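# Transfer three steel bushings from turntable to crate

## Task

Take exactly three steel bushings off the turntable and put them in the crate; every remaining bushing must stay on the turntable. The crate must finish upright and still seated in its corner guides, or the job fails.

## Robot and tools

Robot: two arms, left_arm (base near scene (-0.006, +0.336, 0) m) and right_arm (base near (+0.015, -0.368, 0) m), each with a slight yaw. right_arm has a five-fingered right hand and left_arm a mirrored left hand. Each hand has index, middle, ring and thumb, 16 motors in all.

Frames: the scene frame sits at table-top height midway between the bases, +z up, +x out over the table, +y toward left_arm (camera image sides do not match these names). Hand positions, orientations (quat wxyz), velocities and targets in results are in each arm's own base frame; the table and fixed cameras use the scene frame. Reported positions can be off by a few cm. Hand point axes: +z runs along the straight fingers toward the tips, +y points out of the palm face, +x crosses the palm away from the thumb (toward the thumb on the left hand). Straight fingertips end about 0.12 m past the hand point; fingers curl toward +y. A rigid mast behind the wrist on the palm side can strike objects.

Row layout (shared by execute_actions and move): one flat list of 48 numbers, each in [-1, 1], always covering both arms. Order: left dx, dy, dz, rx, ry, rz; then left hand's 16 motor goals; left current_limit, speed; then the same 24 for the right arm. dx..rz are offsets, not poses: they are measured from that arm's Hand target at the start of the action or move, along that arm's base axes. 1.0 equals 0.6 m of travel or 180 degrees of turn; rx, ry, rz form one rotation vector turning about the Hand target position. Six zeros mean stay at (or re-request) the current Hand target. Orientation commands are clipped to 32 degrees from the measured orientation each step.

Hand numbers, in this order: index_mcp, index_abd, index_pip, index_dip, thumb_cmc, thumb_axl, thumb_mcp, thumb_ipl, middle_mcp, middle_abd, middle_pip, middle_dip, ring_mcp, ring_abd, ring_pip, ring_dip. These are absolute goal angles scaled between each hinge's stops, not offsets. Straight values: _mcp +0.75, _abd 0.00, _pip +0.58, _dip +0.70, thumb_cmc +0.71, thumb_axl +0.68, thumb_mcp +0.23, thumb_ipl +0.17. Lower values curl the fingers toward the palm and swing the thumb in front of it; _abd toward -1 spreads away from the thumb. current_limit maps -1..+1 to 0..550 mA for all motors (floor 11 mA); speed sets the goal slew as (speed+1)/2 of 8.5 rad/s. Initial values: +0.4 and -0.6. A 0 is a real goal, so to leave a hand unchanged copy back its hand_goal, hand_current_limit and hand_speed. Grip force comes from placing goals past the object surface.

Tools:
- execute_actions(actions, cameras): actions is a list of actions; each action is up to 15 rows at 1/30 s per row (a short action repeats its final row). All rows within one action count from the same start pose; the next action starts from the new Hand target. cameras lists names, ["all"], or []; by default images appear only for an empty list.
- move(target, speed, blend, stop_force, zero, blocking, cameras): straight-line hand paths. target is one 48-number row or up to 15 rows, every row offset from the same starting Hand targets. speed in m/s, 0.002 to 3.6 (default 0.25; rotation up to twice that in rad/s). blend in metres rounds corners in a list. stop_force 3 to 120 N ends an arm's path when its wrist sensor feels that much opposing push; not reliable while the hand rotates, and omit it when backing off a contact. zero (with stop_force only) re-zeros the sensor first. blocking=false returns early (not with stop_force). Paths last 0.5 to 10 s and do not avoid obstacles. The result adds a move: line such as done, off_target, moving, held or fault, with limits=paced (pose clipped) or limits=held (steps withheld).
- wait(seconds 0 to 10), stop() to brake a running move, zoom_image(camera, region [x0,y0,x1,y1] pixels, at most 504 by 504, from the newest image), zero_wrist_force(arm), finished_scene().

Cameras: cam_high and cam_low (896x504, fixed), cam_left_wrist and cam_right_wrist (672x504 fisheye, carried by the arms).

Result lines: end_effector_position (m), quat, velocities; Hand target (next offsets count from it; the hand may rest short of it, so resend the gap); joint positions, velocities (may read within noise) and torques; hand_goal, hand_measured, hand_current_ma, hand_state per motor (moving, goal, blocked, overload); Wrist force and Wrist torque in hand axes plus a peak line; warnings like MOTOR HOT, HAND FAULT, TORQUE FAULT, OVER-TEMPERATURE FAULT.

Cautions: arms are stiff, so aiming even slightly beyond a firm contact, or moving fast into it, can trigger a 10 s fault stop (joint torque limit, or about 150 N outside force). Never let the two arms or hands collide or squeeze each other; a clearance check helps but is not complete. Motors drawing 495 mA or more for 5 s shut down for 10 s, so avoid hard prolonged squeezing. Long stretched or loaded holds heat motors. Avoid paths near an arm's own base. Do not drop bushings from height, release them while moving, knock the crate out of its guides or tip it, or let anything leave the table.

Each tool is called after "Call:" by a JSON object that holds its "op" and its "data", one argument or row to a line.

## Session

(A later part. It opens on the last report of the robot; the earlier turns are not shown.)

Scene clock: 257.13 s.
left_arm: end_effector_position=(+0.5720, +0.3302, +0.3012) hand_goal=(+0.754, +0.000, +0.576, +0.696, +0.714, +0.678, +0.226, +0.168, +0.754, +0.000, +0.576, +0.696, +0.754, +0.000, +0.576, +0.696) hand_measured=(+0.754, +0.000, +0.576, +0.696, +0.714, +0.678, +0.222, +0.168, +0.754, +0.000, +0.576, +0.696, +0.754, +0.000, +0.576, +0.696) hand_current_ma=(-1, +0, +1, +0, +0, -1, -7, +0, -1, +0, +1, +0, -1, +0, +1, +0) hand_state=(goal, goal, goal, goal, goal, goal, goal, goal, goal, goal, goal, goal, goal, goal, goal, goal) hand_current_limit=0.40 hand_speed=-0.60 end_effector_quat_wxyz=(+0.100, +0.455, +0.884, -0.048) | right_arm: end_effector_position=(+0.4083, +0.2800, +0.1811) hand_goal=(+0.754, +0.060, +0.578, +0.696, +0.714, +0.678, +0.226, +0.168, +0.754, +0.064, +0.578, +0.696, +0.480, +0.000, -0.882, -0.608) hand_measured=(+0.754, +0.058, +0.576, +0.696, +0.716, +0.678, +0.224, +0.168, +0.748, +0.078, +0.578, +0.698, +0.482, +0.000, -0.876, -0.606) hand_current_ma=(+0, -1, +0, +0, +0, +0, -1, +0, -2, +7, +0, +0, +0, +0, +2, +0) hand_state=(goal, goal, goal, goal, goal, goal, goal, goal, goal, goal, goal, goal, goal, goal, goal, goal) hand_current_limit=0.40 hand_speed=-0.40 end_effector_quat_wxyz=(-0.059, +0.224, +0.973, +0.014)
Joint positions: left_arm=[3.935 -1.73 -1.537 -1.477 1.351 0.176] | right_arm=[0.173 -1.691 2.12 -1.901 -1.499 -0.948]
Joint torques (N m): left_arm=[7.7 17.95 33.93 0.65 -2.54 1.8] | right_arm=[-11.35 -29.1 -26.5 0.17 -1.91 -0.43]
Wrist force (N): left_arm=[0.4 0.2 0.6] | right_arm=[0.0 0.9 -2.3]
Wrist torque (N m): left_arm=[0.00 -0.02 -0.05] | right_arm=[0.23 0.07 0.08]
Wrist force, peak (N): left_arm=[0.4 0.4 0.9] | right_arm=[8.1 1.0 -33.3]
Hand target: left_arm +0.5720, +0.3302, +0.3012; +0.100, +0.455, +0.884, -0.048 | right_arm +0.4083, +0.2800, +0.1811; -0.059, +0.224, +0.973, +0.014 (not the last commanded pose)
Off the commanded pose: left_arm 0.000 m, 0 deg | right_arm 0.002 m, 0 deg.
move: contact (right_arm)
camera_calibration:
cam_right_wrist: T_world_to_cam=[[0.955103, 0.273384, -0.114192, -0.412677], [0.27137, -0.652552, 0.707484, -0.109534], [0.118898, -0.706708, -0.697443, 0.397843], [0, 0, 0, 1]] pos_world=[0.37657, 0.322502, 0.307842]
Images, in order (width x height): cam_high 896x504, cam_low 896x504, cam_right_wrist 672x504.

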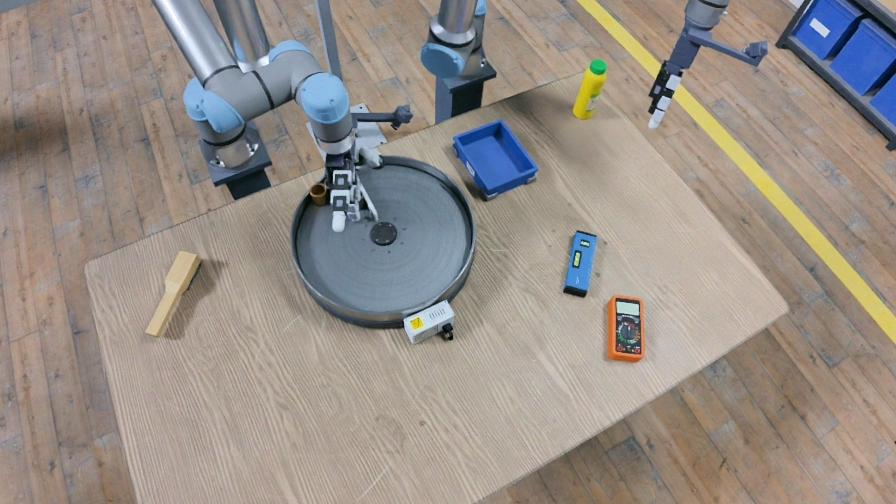

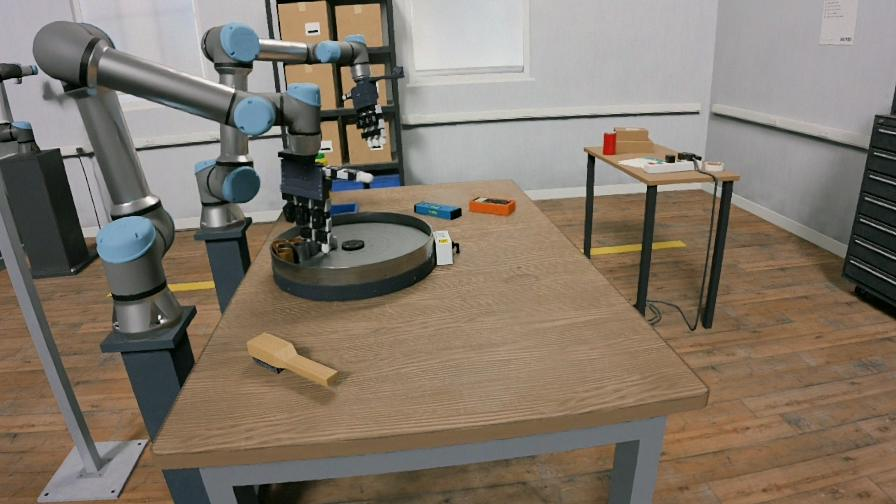

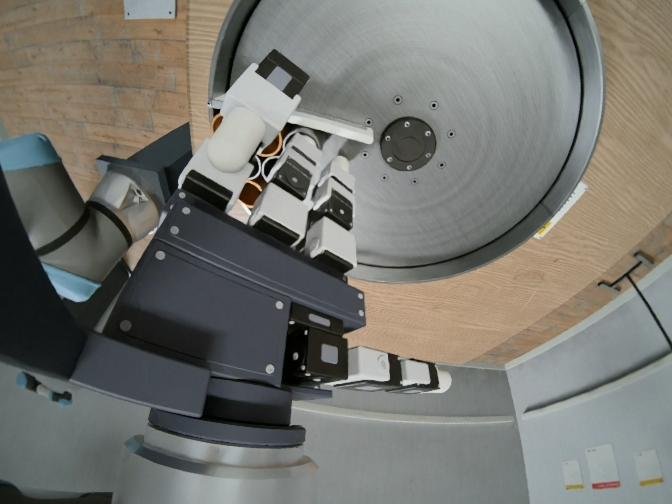

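Call:
{"op": "move", "data": {
  "target": [
    [0,0,0,0,0,0,0.754,0,0.576,0.696,0.714,0.678,0.226,0.168,0.754,0,0.576,0.696,0.754,0,0.576,0.696,0.4,-0.6,0,0,0.0067,0,0,0,0.753,0.06,0.577,0.696,0.714,0.678,0.226,0.168,0.753,0.063,0.577,0.696,0.479,0,-0.883,-0.609,0.4,-0.8],
    [0,0,0,0,0,0,0.754,0,0.576,0.696,0.714,0.678,0.226,0.168,0.754,0,0.576,0.696,0.754,0,0.576,0.696,0.4,-0.6,0,0,0.0067,0,0,0,0.753,-0.32,0.577,0.696,0.714,0.678,0.226,0.168,0.753,0.32,0.577,0.696,0.479,0,-0.883,-0.609,0.6,-0.8]
  ],
  "speed": 0.08,
  "cameras": ["cam_high", "cam_low", "cam_right_wrist"]
}}

Call:
{"op": "zoom_image", "data": {
  "camera": "cam_low",
  "region": [265, 200, 345, 270]
}}

Call:
{"op": "zoom_image", "data": {
  "camera": "cam_right_wrist",
  "region": [250, 80, 370, 190]
}}

Scene clock: 272.80 s.
left_arm: end_effector_position=(+0.5720, +0.3302, +0.3012) hand_goal=(+0.754, +0.000, +0.576, +0.696, +0.714, +0.678, +0.226, +0.168, +0.754, +0.000, +0.576, +0.696, +0.754, +0.000, +0.576, +0.696) hand_measured=(+0.754, +0.000, +0.576, +0.696, +0.714, +0.678, +0.222, +0.168, +0.754, +0.000, +0.576, +0.696, +0.754, +0.000, +0.576, +0.696) hand_current_ma=(-1, +0, +1, +0, +0, -1, -7, +0, -1, +0, +1, +0, -1, +0, +1, +0) hand_state=(goal, goal, goal, goal, goal, goal, goal, goal, goal, goal, goal, goal, goal, goal, goal, goal) hand_current_limit=0.40 hand_speed=-0.60 end_effector_quat_wxyz=(+0.100, +0.455, +0.884, -0.048) | right_arm: end_effector_position=(+0.4083, +0.2800, +0.1851) hand_goal=(+0.754, -0.320, +0.578, +0.696, +0.714, +0.678, +0.226, +0.168, +0.754, +0.320, +0.578, +0.696, +0.480, +0.000, -0.882, -0.608) hand_measured=(+0.754, -0.046, +0.576, +0.696, +0.716, +0.678, +0.224, +0.168, +0.750, +0.162, +0.578, +0.698, +0.482, +0.000, -0.876, -0.606) hand_current_ma=(+0, +440, +0, +0, +0, +0, -1, +0, -1, -375, +0, +0, +0, +0, +2, +0) hand_state=(goal, blocked, goal, goal, goal, goal, goal, goal, goal, blocked, goal, goal, goal, goal, goal, goal) hand_current_limit=0.60 hand_speed=-0.80 end_effector_quat_wxyz=(-0.059, +0.224, +0.973, +0.014)
Joint positions: left_arm=[3.935 -1.73 -1.537 -1.477 1.351 0.176] | right_arm=[0.173 -1.696 2.112 -1.889 -1.499 -0.948]
Joint torques (N m): left_arm=[6.71 17.81 33.53 0.83 -2.61 1.91] | right_arm=[11.11 -29.23 -26.98 -0.03 -1.65 2.12]
Wrist force (N): left_arm=[0.3 0.2 0.4] | right_arm=[0.3 0.4 0.1]
Wrist torque (N m): left_arm=[0.02 0.00 -0.07] | right_arm=[0.07 0.01 0.10]
Wrist force, peak (N): left_arm=[0.7 0.4 0.9] | right_arm=[0.2 1.2 -2.7]
Hand target: left_arm +0.5720, +0.3302, +0.3012; +0.100, +0.455, +0.884, -0.048 | right_arm +0.4083, +0.2800, +0.1851; -0.059, +0.224, +0.973, +0.014
Off the commanded pose: left_arm 0.000 m, 0 deg | right_arm 0.000 m, 0 deg.
move: done
camera_calibration:
cam_right_wrist: T_world_to_cam=[[0.955103, 0.273384, -0.114192, -0.41222], [0.27137, -0.652552, 0.707484, -0.112364], [0.118898, -0.706708, -0.697443, 0.400633], [0, 0, 0, 1]] pos_world=[0.37657, 0.322502, 0.311842]
Images, in order (width x height): cam_high 896x504, cam_low 896x504, cam_right_wrist 672x504.

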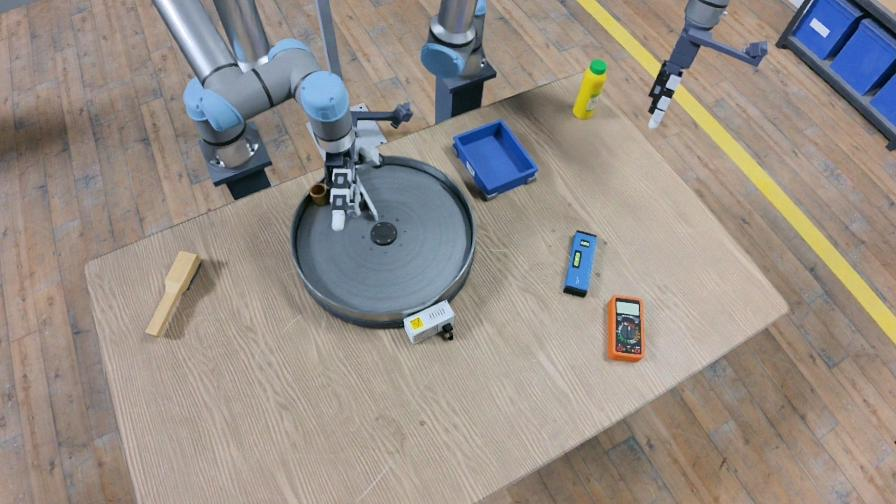

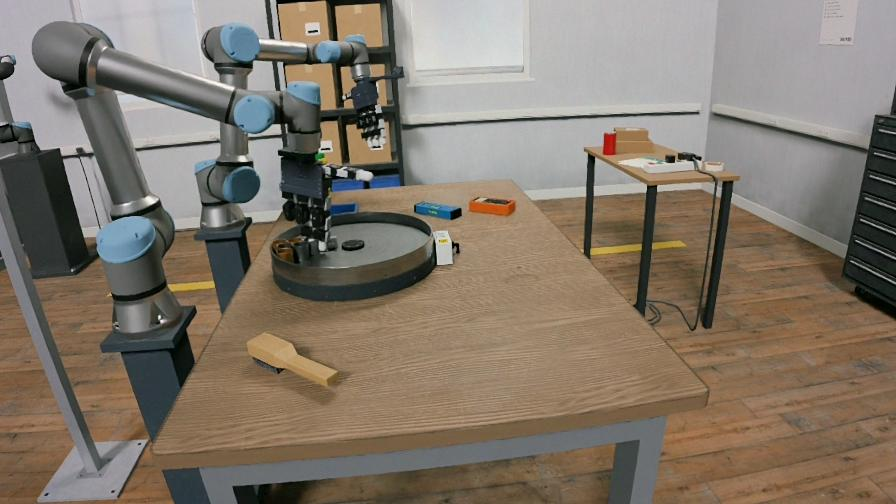

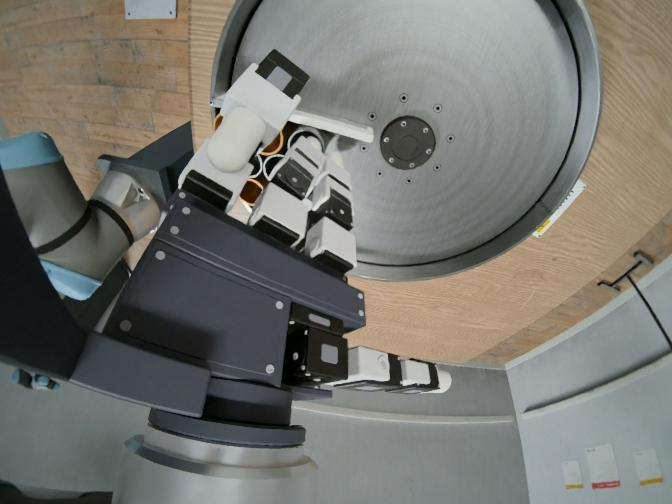

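Scaled by 6.300 from the camera's 896x504 image, which has a finer 1280x720 frame.

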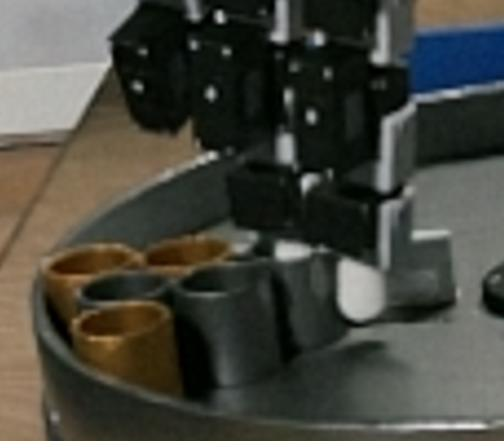

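Scaled by 4.200 from the camera's 672x504 image, which has a finer 960x720 frame.

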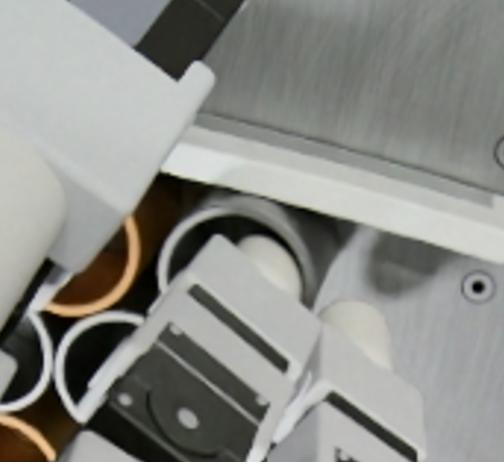

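Call:
{"op": "move", "data": {
  "target": [0,0,0,0,0,0,0.754,0,0.576,0.696,0.714,0.678,0.226,0.168,0.754,0,0.576,0.696,0.754,0,0.576,0.696,0.4,-0.6,0,0,0.2,0,0,0,0.753,-0.32,0.577,0.696,0.714,0.678,0.226,0.168,0.753,0.32,0.577,0.696,0.479,0,-0.883,-0.609,0.6,-0.8],
  "speed": 0.1,
  "cameras": ["cam_high", "cam_low", "cam_right_wrist"]
}}

Call:
{"op": "zoom_image", "data": {
  "camera": "cam_low",
  "region": [255, 160, 365, 270]
}}

Call:
{"op": "zoom_image", "data": {
  "camera": "cam_right_wrist",
  "region": [250, 80, 370, 190]
}}

Call:
{"op": "zoom_image", "data": {
  "camera": "cam_high",
  "region": [300, 130, 400, 220]
}}

Scene clock: 281.27 s.
left_arm: end_effector_position=(+0.5720, +0.3302, +0.3012) hand_goal=(+0.754, +0.000, +0.576, +0.696, +0.714, +0.678, +0.226, +0.168, +0.754, +0.000, +0.576, +0.696, +0.754, +0.000, +0.576, +0.696) hand_measured=(+0.754, +0.000, +0.576, +0.696, +0.714, +0.678, +0.222, +0.168, +0.754, +0.000, +0.576, +0.696, +0.754, +0.000, +0.576, +0.696) hand_current_ma=(-1, +0, +1, +0, +0, -1, -7, +0, -1, +0, +1, +0, -1, +0, +1, +0) hand_state=(goal, goal, goal, goal, goal, goal, goal, goal, goal, goal, goal, goal, goal, goal, goal, goal) hand_current_limit=0.40 hand_speed=-0.60 end_effector_quat_wxyz=(+0.100, +0.455, +0.884, -0.048) | right_arm: end_effector_position=(+0.4082, +0.2801, +0.3051) hand_goal=(+0.754, -0.320, +0.578, +0.696, +0.714, +0.678, +0.226, +0.168, +0.754, +0.320, +0.578, +0.696, +0.480, +0.000, -0.882, -0.608) hand_measured=(+0.754, -0.046, +0.576, +0.696, +0.716, +0.678, +0.224, +0.168, +0.750, +0.162, +0.578, +0.698, +0.482, +0.000, -0.876, -0.606) hand_current_ma=(+0, +440, +0, +0, +0, +0, -1, +0, -1, -375, +0, +0, +0, +0, +2, +0) hand_state=(goal, blocked, goal, goal, goal, goal, goal, goal, goal, blocked, goal, goal, goal, goal, goal, goal) hand_current_limit=0.60 hand_speed=-0.80 end_effector_quat_wxyz=(-0.059, +0.224, +0.973, +0.014)
Joint positions: left_arm=[3.935 -1.73 -1.537 -1.477 1.351 0.176] | right_arm=[0.173 -1.772 1.858 -1.557 -1.499 -0.948]
Joint torques (N m): left_arm=[6.17 17.52 34.14 1.01 -2.79 1.91] | right_arm=[-12.57 -22.72 -28.36 0.47 -1.77 -2.09]
Wrist force (N): left_arm=[0.4 0.1 1.0] | right_arm=[-0.4 0.3 0.2]
Wrist torque (N m): left_arm=[-0.05 -0.01 -0.05] | right_arm=[0.00 0.02 0.00]
Wrist force, peak (N): left_arm=[0.3 0.1 1.1] | right_arm=[0.0 0.5 0.8]
Hand target: left_arm +0.5720, +0.3302, +0.3012; +0.100, +0.455, +0.884, -0.048 | right_arm +0.4083, +0.2800, +0.3051; -0.059, +0.224, +0.973, +0.014
Off the commanded pose: left_arm 0.000 m, 0 deg | right_arm 0.000 m, 0 deg.
move: done
camera_calibration:
cam_right_wrist: T_world_to_cam=[[0.955097, 0.27341, -0.11418, -0.398528], [0.271388, -0.652595, 0.707437, -0.197234], [0.118907, -0.706658, -0.697492, 0.484328], [0, 0, 0, 1]] pos_world=[0.37657, 0.322502, 0.431842]
Images, in order (width x height): cam_high 896x504, cam_low 896x504, cam_right_wrist 672x504.

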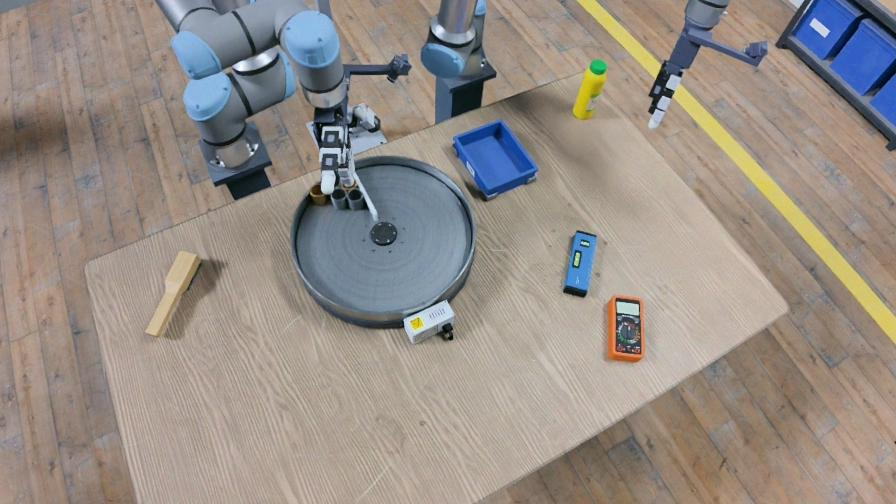

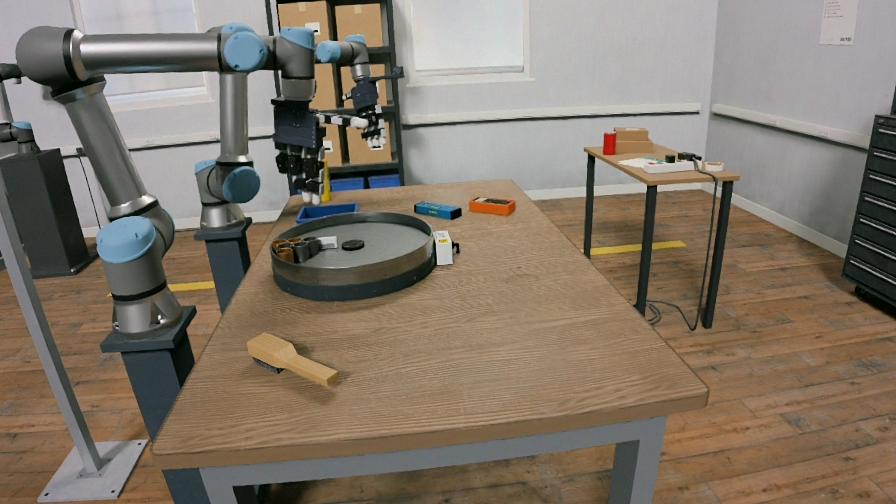

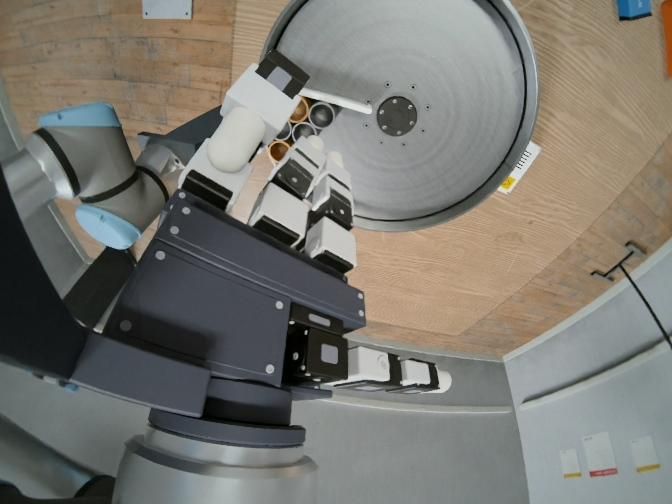

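Scaled by 4.582 from the camera's 896x504 image, which has a finer 1280x720 frame.

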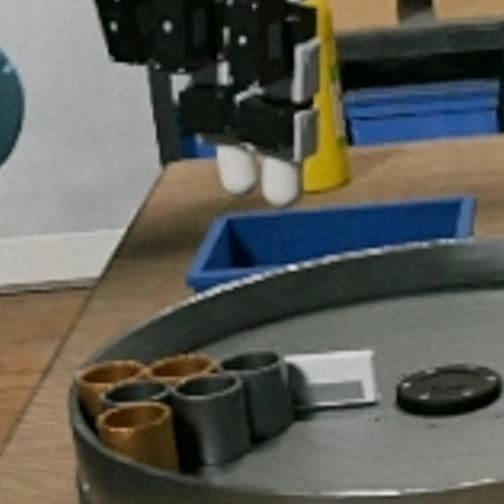

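Scaled by 4.200 from the camera's 672x504 image, which has a finer 960x720 frame.

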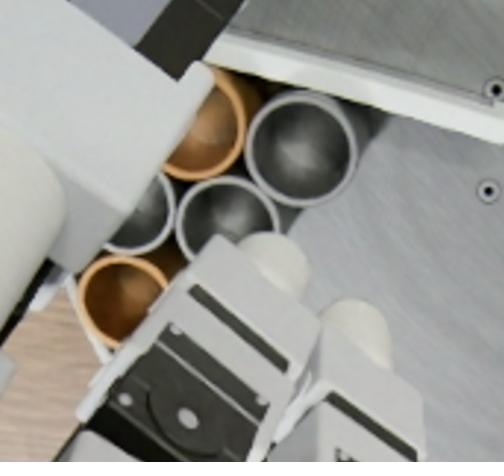

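Scaled by 5.040 from the camera's 896x504 image, which has a finer 1280x720 frame.

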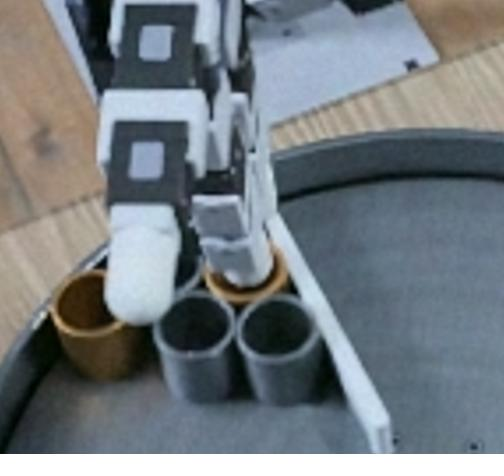

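Call:
{"op": "move", "data": {
  "target": [0,0,0,0,0,0,0.754,0,0.576,0.696,0.714,0.678,0.226,0.168,0.754,0,0.576,0.696,0.754,0,0.576,0.696,0.4,-0.6,-0.0153,0.0042,-0.1383,-0.0170,-0.0350,0,0.753,0.05,0.577,0.696,0.714,0.678,0.226,0.168,0.753,0.0,0.577,0.696,0.479,0,-0.883,-0.609,0.4,-0.7],
  "speed": 0.15,
  "cameras": ["cam_low", "cam_right_wrist"]
}}

Call:
{"op": "zoom_image", "data": {
  "camera": "cam_low",
  "region": [265, 200, 345, 270]
}}

Call:
{"op": "zoom_image", "data": {
  "camera": "cam_right_wrist",
  "region": [250, 80, 370, 190]
}}

Scene clock: 338.00 s.
left_arm: end_effector_position=(+0.5720, +0.3302, +0.3012) hand_goal=(+0.754, +0.000, +0.576, +0.696, +0.714, +0.678, +0.226, +0.168, +0.754, +0.000, +0.576, +0.696, +0.754, +0.000, +0.576, +0.696) hand_measured=(+0.754, +0.000, +0.576, +0.696, +0.714, +0.678, +0.222, +0.168, +0.754, +0.000, +0.576, +0.696, +0.754, +0.000, +0.576, +0.696) hand_current_ma=(-1, +0, +1, +0, +0, -1, -7, +0, -1, +0, +1, +0, -1, +0, +1, +0) hand_state=(goal, goal, goal, goal, goal, goal, goal, goal, goal, goal, goal, goal, goal, goal, goal, goal) hand_current_limit=0.40 hand_speed=-0.60 end_effector_quat_wxyz=(+0.100, +0.455, +0.884, -0.048) | right_arm: end_effector_position=(+0.3991, +0.2825, +0.2222) hand_goal=(+0.754, +0.050, +0.578, +0.696, +0.714, +0.678, +0.226, +0.168, +0.754, +0.000, +0.578, +0.696, +0.480, +0.000, -0.882, -0.608) hand_measured=(+0.754, +0.048, +0.576, +0.696, +0.716, +0.678, +0.224, +0.168, +0.750, +0.002, +0.578, +0.698, +0.482, +0.000, -0.876, -0.606) hand_current_ma=(+0, +0, +0, +0, +0, +0, -1, +0, -1, +1, +0, +0, +0, +0, +2, +0) hand_state=(goal, goal, goal, goal, goal, goal, goal, goal, goal, goal, goal, goal, goal, goal, goal, goal) hand_current_limit=0.40 hand_speed=-0.70 end_effector_quat_wxyz=(+0.000, +0.225, +0.974, +0.000)
Joint positions: left_arm=[3.935 -1.73 -1.537 -1.477 1.351 0.176] | right_arm=[0.228 -1.783 2.111 -1.899 -1.57 -0.89]
Joint torques (N m): left_arm=[3.52 18.14 34.71 1.61 -2.68 1.57] | right_arm=[13.27 -0.73 -15.28 -5.1 -2.26 2.65]
Wrist force (N): left_arm=[0.4 0.0 0.4] | right_arm=[-0.1 0.3 -0.3]
Wrist torque (N m): left_arm=[-0.01 -0.02 -0.04] | right_arm=[0.08 0.03 -0.10]
Wrist force, peak (N): left_arm=[0.3 0.2 1.1] | right_arm=[-0.2 1.2 0.3]
Hand target: left_arm +0.5720, +0.3302, +0.3012; +0.100, +0.455, +0.884, -0.048 | right_arm +0.3991, +0.2825, +0.2221; +0.000, +0.225, +0.974, +0.000
Off the commanded pose: left_arm 0.000 m, 0 deg | right_arm 0.000 m, 0 deg.
move: done
camera_calibration:
cam_right_wrist: T_world_to_cam=[[0.962661, 0.269712, -0.0232065, -0.422155], [0.19026, -0.613107, 0.766747, -0.126398], [0.192573, -0.742533, -0.641529, 0.397611], [0, 0, 0, 1]] pos_world=[0.353871, 0.331604, 0.342198]
Images, in order (width x height): cam_low 896x504, cam_right_wrist 672x504.

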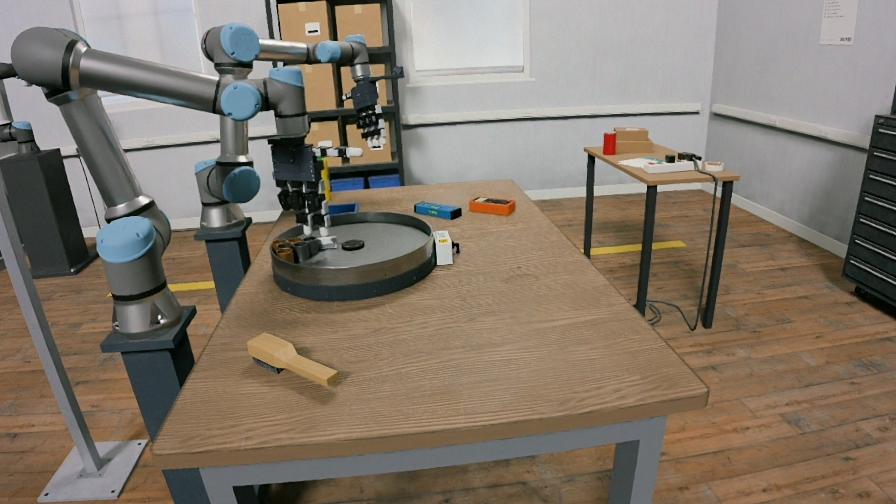

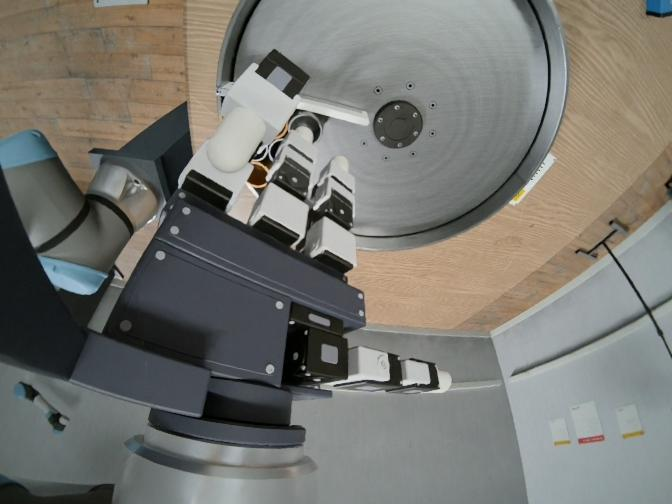

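Scaled by 6.300 from the camera's 896x504 image, which has a finer 1280x720 frame.

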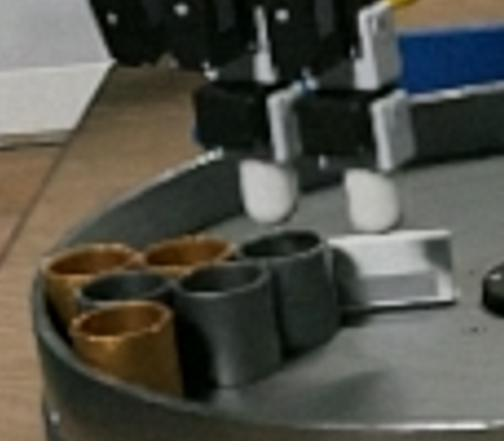

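Scaled by 4.200 from the camera's 672x504 image, which has a finer 960x720 frame.

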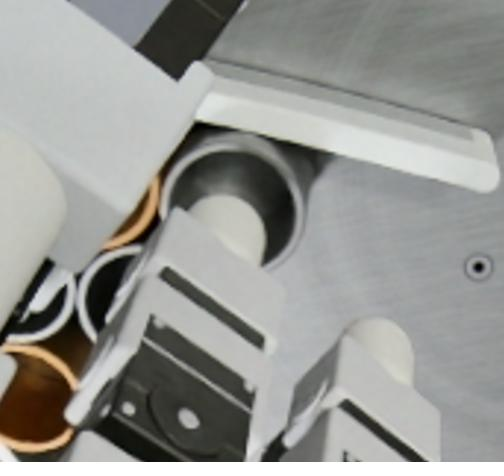

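Call:
{"op": "move", "data": {
  "target": [0,0,0,0,0,0,0.754,0,0.576,0.696,0.714,0.678,0.226,0.168,0.754,0,0.576,0.696,0.754,0,0.576,0.696,0.4,-0.6,0,0,-0.0567,0,0,0,0.753,0.05,0.577,0.696,0.714,0.678,0.226,0.168,0.753,0.0,0.577,0.696,0.479,0,-0.883,-0.609,0.4,-0.7],
  "speed": 0.06,
  "stop_force": 8,
  "cameras": ["cam_right_wrist"]
}}

Call:
{"op": "zoom_image", "data": {
  "camera": "cam_right_wrist",
  "region": [250, 80, 370, 190]
}}

Scene clock: 345.70 s.
left_arm: end_effector_position=(+0.5720, +0.3302, +0.3012) hand_goal=(+0.754, +0.000, +0.576, +0.696, +0.714, +0.678, +0.226, +0.168, +0.754, +0.000, +0.576, +0.696, +0.754, +0.000, +0.576, +0.696) hand_measured=(+0.754, +0.000, +0.576, +0.696, +0.714, +0.678, +0.222, +0.168, +0.754, +0.000, +0.576, +0.696, +0.754, +0.000, +0.576, +0.696) hand_current_ma=(-1, +0, +1, +0, +0, -1, -7, +0, -1, +0, +1, +0, -1, +0, +1, +0) hand_state=(goal, goal, goal, goal, goal, goal, goal, goal, goal, goal, goal, goal, goal, goal, goal, goal) hand_current_limit=0.40 hand_speed=-0.60 end_effector_quat_wxyz=(+0.100, +0.455, +0.884, -0.048) | right_arm: end_effector_position=(+0.3991, +0.2825, +0.1881) hand_goal=(+0.754, +0.050, +0.578, +0.696, +0.714, +0.678, +0.226, +0.168, +0.754, +0.000, +0.578, +0.696, +0.480, +0.000, -0.882, -0.608) hand_measured=(+0.754, +0.048, +0.576, +0.696, +0.716, +0.678, +0.224, +0.168, +0.750, +0.002, +0.578, +0.698, +0.482, +0.000, -0.876, -0.606) hand_current_ma=(+0, +0, +0, +0, +0, +0, -1, +0, -1, +1, +0, +0, +0, +0, +2, +0) hand_state=(goal, goal, goal, goal, goal, goal, goal, goal, goal, goal, goal, goal, goal, goal, goal, goal) hand_current_limit=0.40 hand_speed=-0.70 end_effector_quat_wxyz=(+0.000, +0.225, +0.974, +0.000)
Joint positions: left_arm=[3.935 -1.73 -1.537 -1.477 1.351 0.176] | right_arm=[0.228 -1.748 2.178 -2.001 -1.57 -0.89]
Joint torques (N m): left_arm=[2.96 17.87 34.3 1.71 -2.71 1.58] | right_arm=[5.03 -1.75 -14.67 -5.28 1.5 0.54]
Wrist force (N): left_arm=[0.2 0.3 0.7] | right_arm=[-0.1 0.1 0.0]
Wrist torque (N m): left_arm=[0.00 0.01 -0.07] | right_arm=[0.02 0.00 -0.11]
Wrist force, peak (N): left_arm=[0.3 0.3 1.1] | right_arm=[-0.3 0.8 -0.7]
Hand target: left_arm +0.5720, +0.3302, +0.3012; +0.100, +0.455, +0.884, -0.048 | right_arm +0.3991, +0.2825, +0.1881; +0.000, +0.225, +0.974, +0.000
Off the commanded pose: left_arm 0.000 m, 0 deg | right_arm 0.000 m, 0 deg.
move: done
camera_calibration:
cam_right_wrist: T_world_to_cam=[[0.96268, 0.269653, -0.0231318, -0.422954], [0.190166, -0.613133, 0.766749, -0.100287], [0.192573, -0.742533, -0.64153, 0.375799], [0, 0, 0, 1]] pos_world=[0.353871, 0.331604, 0.308198]
Images, in order (width x height): cam_right_wrist 672x504.

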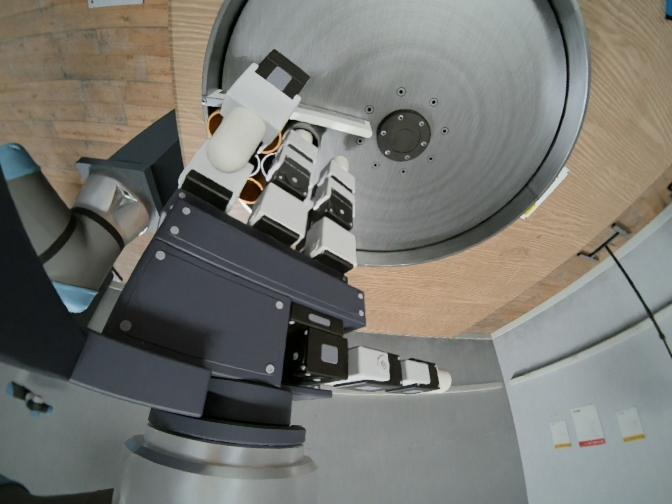

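Scaled by 4.200 from the camera's 672x504 image, which has a finer 960x720 frame.

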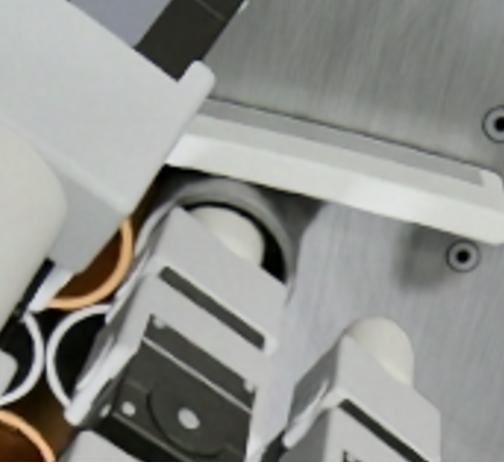

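Call:
{"op": "move", "data": {
  "target": [
    [0,0,0,0,0,0,0.754,0,0.576,0.696,0.714,0.678,0.226,0.168,0.754,0,0.576,0.696,0.754,0,0.576,0.696,0.4,-0.6,0.131,-0.151,0,0,0,0,0.753,0.05,0.577,0.696,0.714,0.678,0.226,0.168,0.753,0.0,0.577,0.696,0.479,0,-0.883,-0.609,0.4,-0.7],
    [0,0,0,0,0,0,0.754,0,0.576,0.696,0.714,0.678,0.226,0.168,0.754,0,0.576,0.696,0.754,0,0.576,0.696,0.4,-0.6,0.131,-0.151,0,0,0,0,0.753,0.05,0.577,0.696,0.714,0.678,0.226,0.168,0.753,0.0,0.577,0.696,0.753,-0.05,0.577,0.696,0.4,-0.6]
  ],
  "speed": 0.07,
  "cameras": ["cam_high", "cam_low", "cam_right_wrist"]
}}

Call:
{"op": "zoom_image", "data": {
  "camera": "cam_low",
  "region": [265, 190, 375, 280]
}}

Call:
{"op": "zoom_image", "data": {
  "camera": "cam_high",
  "region": [290, 150, 420, 270]
}}

Call:
{"op": "zoom_image", "data": {
  "camera": "cam_right_wrist",
  "region": [210, 80, 370, 220]
}}

Scene clock: 358.47 s.
left_arm: end_effector_position=(+0.5720, +0.3302, +0.3012) hand_goal=(+0.754, +0.000, +0.576, +0.696, +0.714, +0.678, +0.226, +0.168, +0.754, +0.000, +0.576, +0.696, +0.754, +0.000, +0.576, +0.696) hand_measured=(+0.754, +0.000, +0.576, +0.696, +0.714, +0.678, +0.222, +0.168, +0.754, +0.000, +0.576, +0.696, +0.754, +0.000, +0.576, +0.696) hand_current_ma=(-1, +0, +1, +0, +0, -1, -7, +0, -1, +0, +1, +0, -1, +0, +1, +0) hand_state=(goal, goal, goal, goal, goal, goal, goal, goal, goal, goal, goal, goal, goal, goal, goal, goal) hand_current_limit=0.40 hand_speed=-0.60 end_effector_quat_wxyz=(+0.100, +0.455, +0.884, -0.048) | right_arm: end_effector_position=(+0.4777, +0.1919, +0.1881) hand_goal=(+0.754, +0.050, +0.578, +0.696, +0.714, +0.678, +0.226, +0.168, +0.754, +0.000, +0.578, +0.696, +0.754, -0.050, +0.578, +0.696) hand_measured=(+0.754, +0.048, +0.576, +0.696, +0.716, +0.678, +0.224, +0.168, +0.752, -0.008, +0.576, +0.696, +0.752, -0.046, +0.574, +0.694) hand_current_ma=(+0, +0, +0, +0, +0, +0, -1, +0, +0, -3, +0, +0, +0, +1, -1, +0) hand_state=(goal, goal, goal, goal, goal, goal, goal, goal, goal, goal, goal, goal, goal, goal, goal, goal) hand_current_limit=0.40 hand_speed=-0.60 end_effector_quat_wxyz=(+0.000, +0.225, +0.974, +0.000)
Joint positions: left_arm=[3.935 -1.73 -1.537 -1.477 1.351 0.176] | right_arm=[-0.019 -1.657 2.1 -2.015 -1.57 -1.137]
Joint torques (N m): left_arm=[2.51 18.36 34.43 1.98 -2.59 1.5] | right_arm=[-13.23 -5.78 -27.48 -5.05 1.99 -2.21]
Wrist force (N): left_arm=[0.2 0.0 1.0] | right_arm=[0.5 0.3 -0.4]
Wrist torque (N m): left_arm=[-0.06 0.01 -0.06] | right_arm=[0.06 0.08 0.15]
Wrist force, peak (N): left_arm=[0.6 0.1 1.0] | right_arm=[0.7 0.9 -0.7]
Hand target: left_arm +0.5720, +0.3302, +0.3012; +0.100, +0.455, +0.884, -0.048 | right_arm +0.4777, +0.1919, +0.1881; +0.000, +0.225, +0.974, +0.000
Off the commanded pose: left_arm 0.000 m, 0 deg | right_arm 0.000 m, 0 deg.
move: done
camera_calibration:
cam_right_wrist: T_world_to_cam=[[0.962661, 0.269712, -0.0232065, -0.474173], [0.19026, -0.613107, 0.766747, -0.170831], [0.192573, -0.742533, -0.641529, 0.293389], [0, 0, 0, 1]] pos_world=[0.432471, 0.241004, 0.308198]
Images, in order (width x height): cam_high 896x504, cam_low 896x504, cam_right_wrist 672x504.

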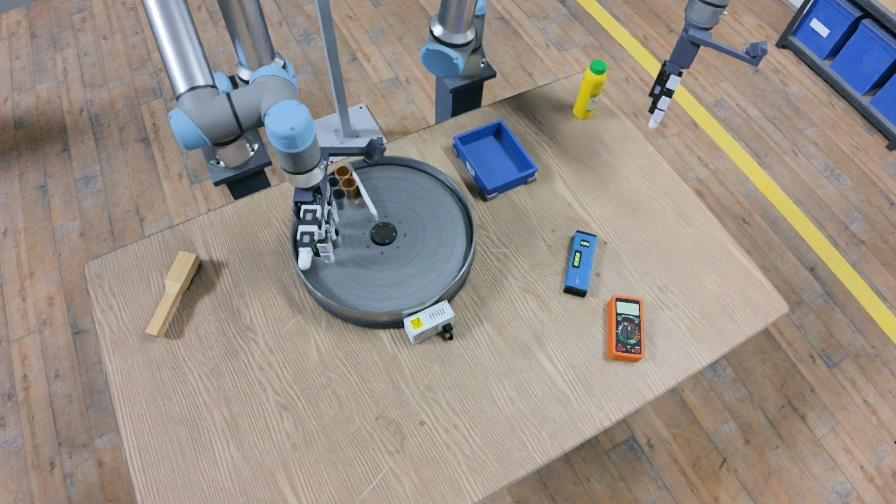

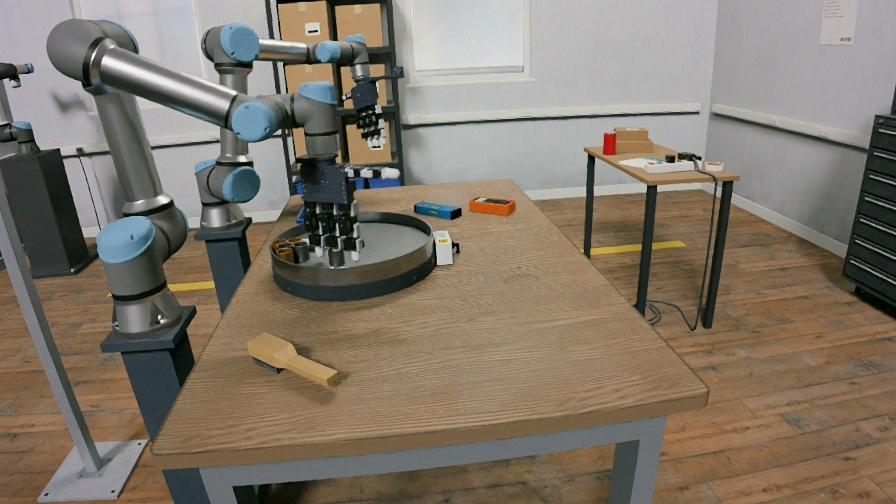

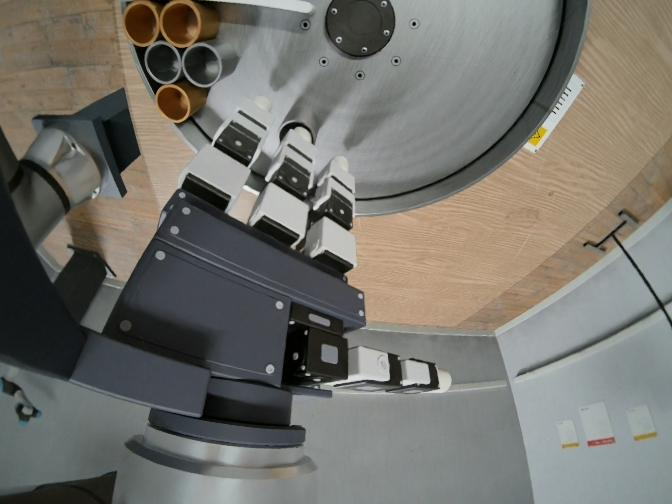

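Scaled by 4.582 from the camera's 896x504 image, which has a finer 1280x720 frame.

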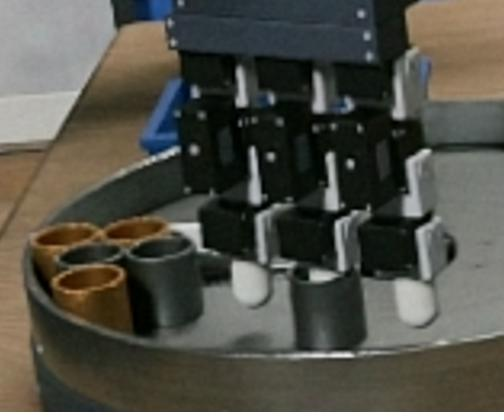

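Scaled by 3.877 from the camera's 896x504 image, which has a finer 1280x720 frame.

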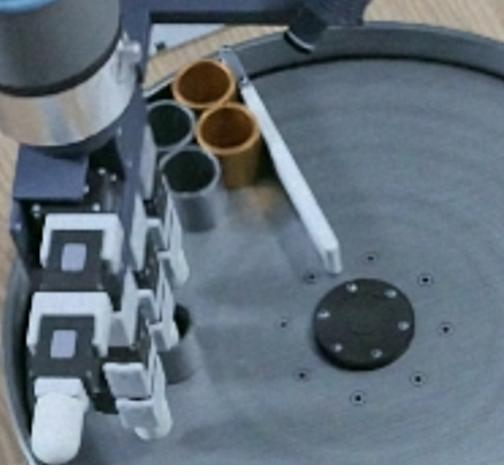

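Scaled by 3.150 from the camera's 672x504 image, which has a finer 960x720 frame.

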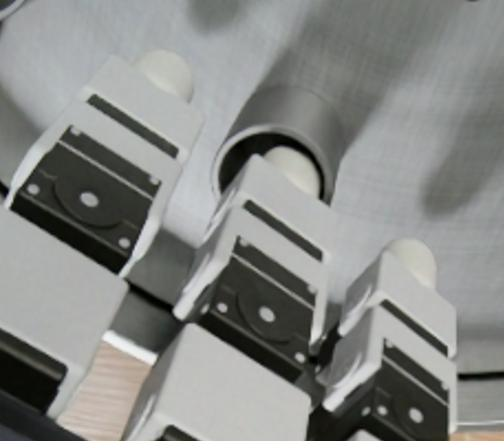

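Call:
{"op": "move", "data": {
  "target": [
    [0,0,0,0,0,0,0.754,0,0.576,0.696,0.714,0.678,0.226,0.168,0.754,0,0.576,0.696,0.754,0,0.576,0.696,0.4,-0.6,0,0,0,0,0,0,0.753,-0.42,0.577,0.696,0.714,0.678,0.226,0.168,0.753,0.0,0.577,0.696,0.753,0.42,0.577,0.696,0.6,-0.85],
    [0,0,0,0,0,0,0.754,0,0.576,0.696,0.714,0.678,0.226,0.168,0.754,0,0.576,0.696,0.754,0,0.576,0.696,0.4,-0.6,0,0,0.05,0,0,0,0.753,-0.42,0.577,0.696,0.714,0.678,0.226,0.168,0.753,0.0,0.577,0.696,0.753,0.42,0.577,0.696,0.6,-0.85]
  ],
  "speed": 0.07,
  "cameras": ["cam_high", "cam_low", "cam_right_wrist"]
}}

Call:
{"op": "zoom_image", "data": {
  "camera": "cam_low",
  "region": [265, 190, 375, 280]
}}

Call:
{"op": "zoom_image", "data": {
  "camera": "cam_right_wrist",
  "region": [210, 80, 370, 220]
}}

Scene clock: 372.83 s.
left_arm: end_effector_position=(+0.5720, +0.3302, +0.3012) hand_goal=(+0.754, +0.000, +0.576, +0.696, +0.714, +0.678, +0.226, +0.168, +0.754, +0.000, +0.576, +0.696, +0.754, +0.000, +0.576, +0.696) hand_measured=(+0.754, +0.000, +0.576, +0.696, +0.714, +0.678, +0.222, +0.168, +0.754, +0.000, +0.576, +0.696, +0.754, +0.000, +0.576, +0.696) hand_current_ma=(-1, +0, +1, +0, +0, -1, -7, +0, -1, +0, +1, +0, -1, +0, +1, +0) hand_state=(goal, goal, goal, goal, goal, goal, goal, goal, goal, goal, goal, goal, goal, goal, goal, goal) hand_current_limit=0.40 hand_speed=-0.60 end_effector_quat_wxyz=(+0.100, +0.455, +0.884, -0.048) | right_arm: end_effector_position=(+0.4777, +0.1920, +0.2181) hand_goal=(+0.754, -0.420, +0.578, +0.696, +0.714, +0.678, +0.226, +0.168, +0.754, +0.000, +0.578, +0.696, +0.754, +0.420, +0.578, +0.696) hand_measured=(+0.754, -0.186, +0.578, +0.696, +0.716, +0.678, +0.224, +0.168, +0.752, -0.002, +0.576, +0.696, +0.752, +0.176, +0.576, +0.694) hand_current_ma=(+0, +440, +0, +0, +0, +0, -1, +0, +0, +0, +0, +0, +0, -440, -1, +0) hand_state=(goal, blocked, goal, goal, goal, goal, goal, goal, goal, goal, goal, goal, goal, blocked, goal, goal) hand_current_limit=0.60 hand_speed=-0.85 end_effector_quat_wxyz=(+0.000, +0.225, +0.974, +0.000)
Joint positions: left_arm=[3.935 -1.73 -1.537 -1.477 1.351 0.176] | right_arm=[-0.019 -1.688 2.045 -1.928 -1.57 -1.137]
Joint torques (N m): left_arm=[1.11 18.05 34.07 2.22 -2.56 1.61] | right_arm=[-6.93 -31.93 -28.94 0 0.15 -0.44]
Wrist force (N): left_arm=[0.4 0.0 0.5] | right_arm=[-0.1 0.5 1.1]
Wrist torque (N m): left_arm=[-0.02 -0.02 -0.05] | right_arm=[-0.03 0.03 0.11]
Wrist force, peak (N): left_arm=[0.4 0.5 1.1] | right_arm=[0.0 0.4 1.8]
Hand target: left_arm +0.5720, +0.3302, +0.3012; +0.100, +0.455, +0.884, -0.048 | right_arm +0.4777, +0.1919, +0.2181; +0.000, +0.225, +0.974, +0.000
Off the commanded pose: left_arm 0.000 m, 0 deg | right_arm 0.000 m, 0 deg.
move: done
camera_calibration:
cam_right_wrist: T_world_to_cam=[[0.962661, 0.269718, -0.0231678, -0.473493], [0.190262, -0.613216, 0.766659, -0.193701], [0.192575, -0.742441, -0.641636, 0.312584], [0, 0, 0, 1]] pos_world=[0.432471, 0.241004, 0.338098]
Images, in order (width x height): cam_high 896x504, cam_low 896x504, cam_right_wrist 672x504.

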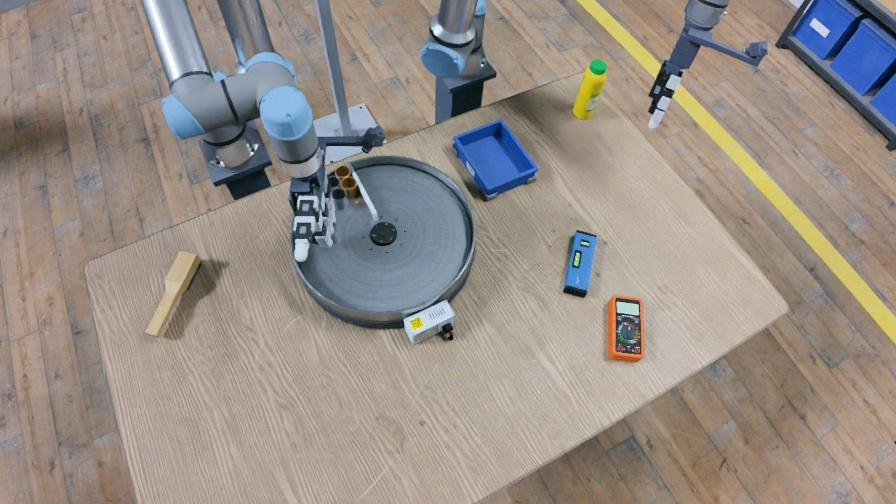

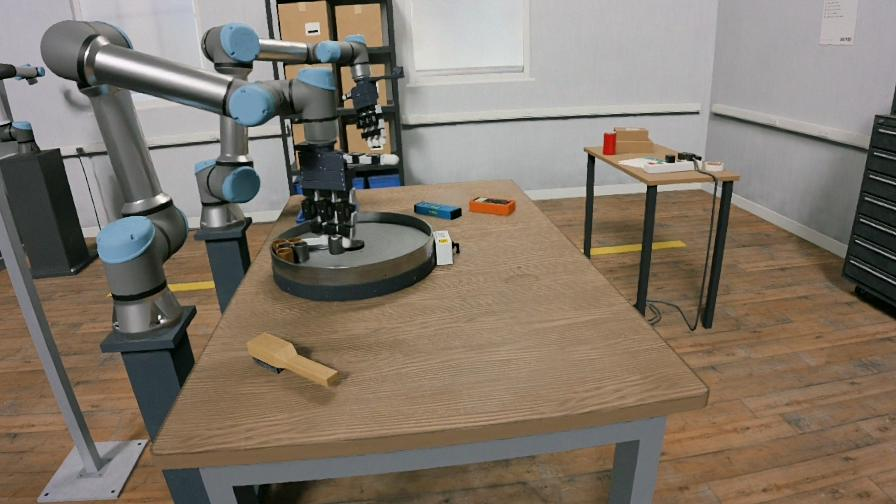

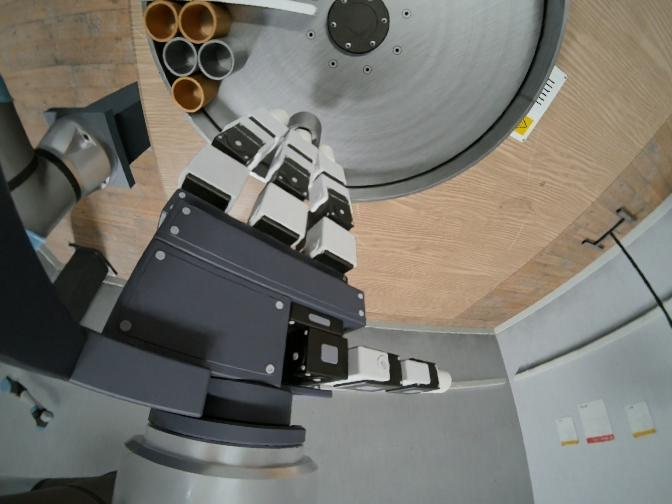

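Scaled by 4.582 from the camera's 896x504 image, which has a finer 1280x720 frame.

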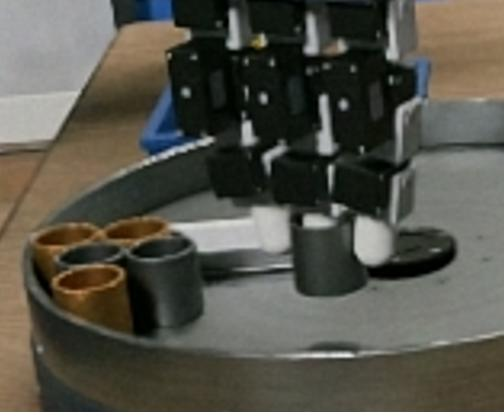

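Scaled by 3.150 from the camera's 672x504 image, which has a finer 960x720 frame.

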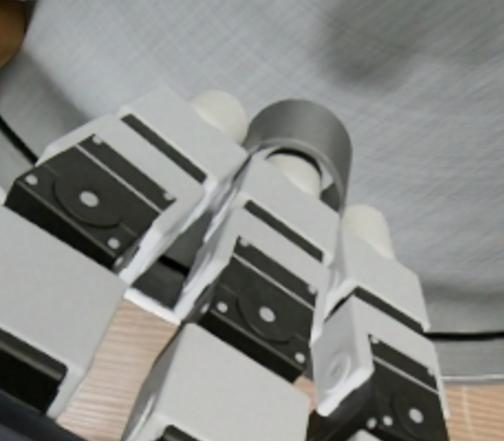

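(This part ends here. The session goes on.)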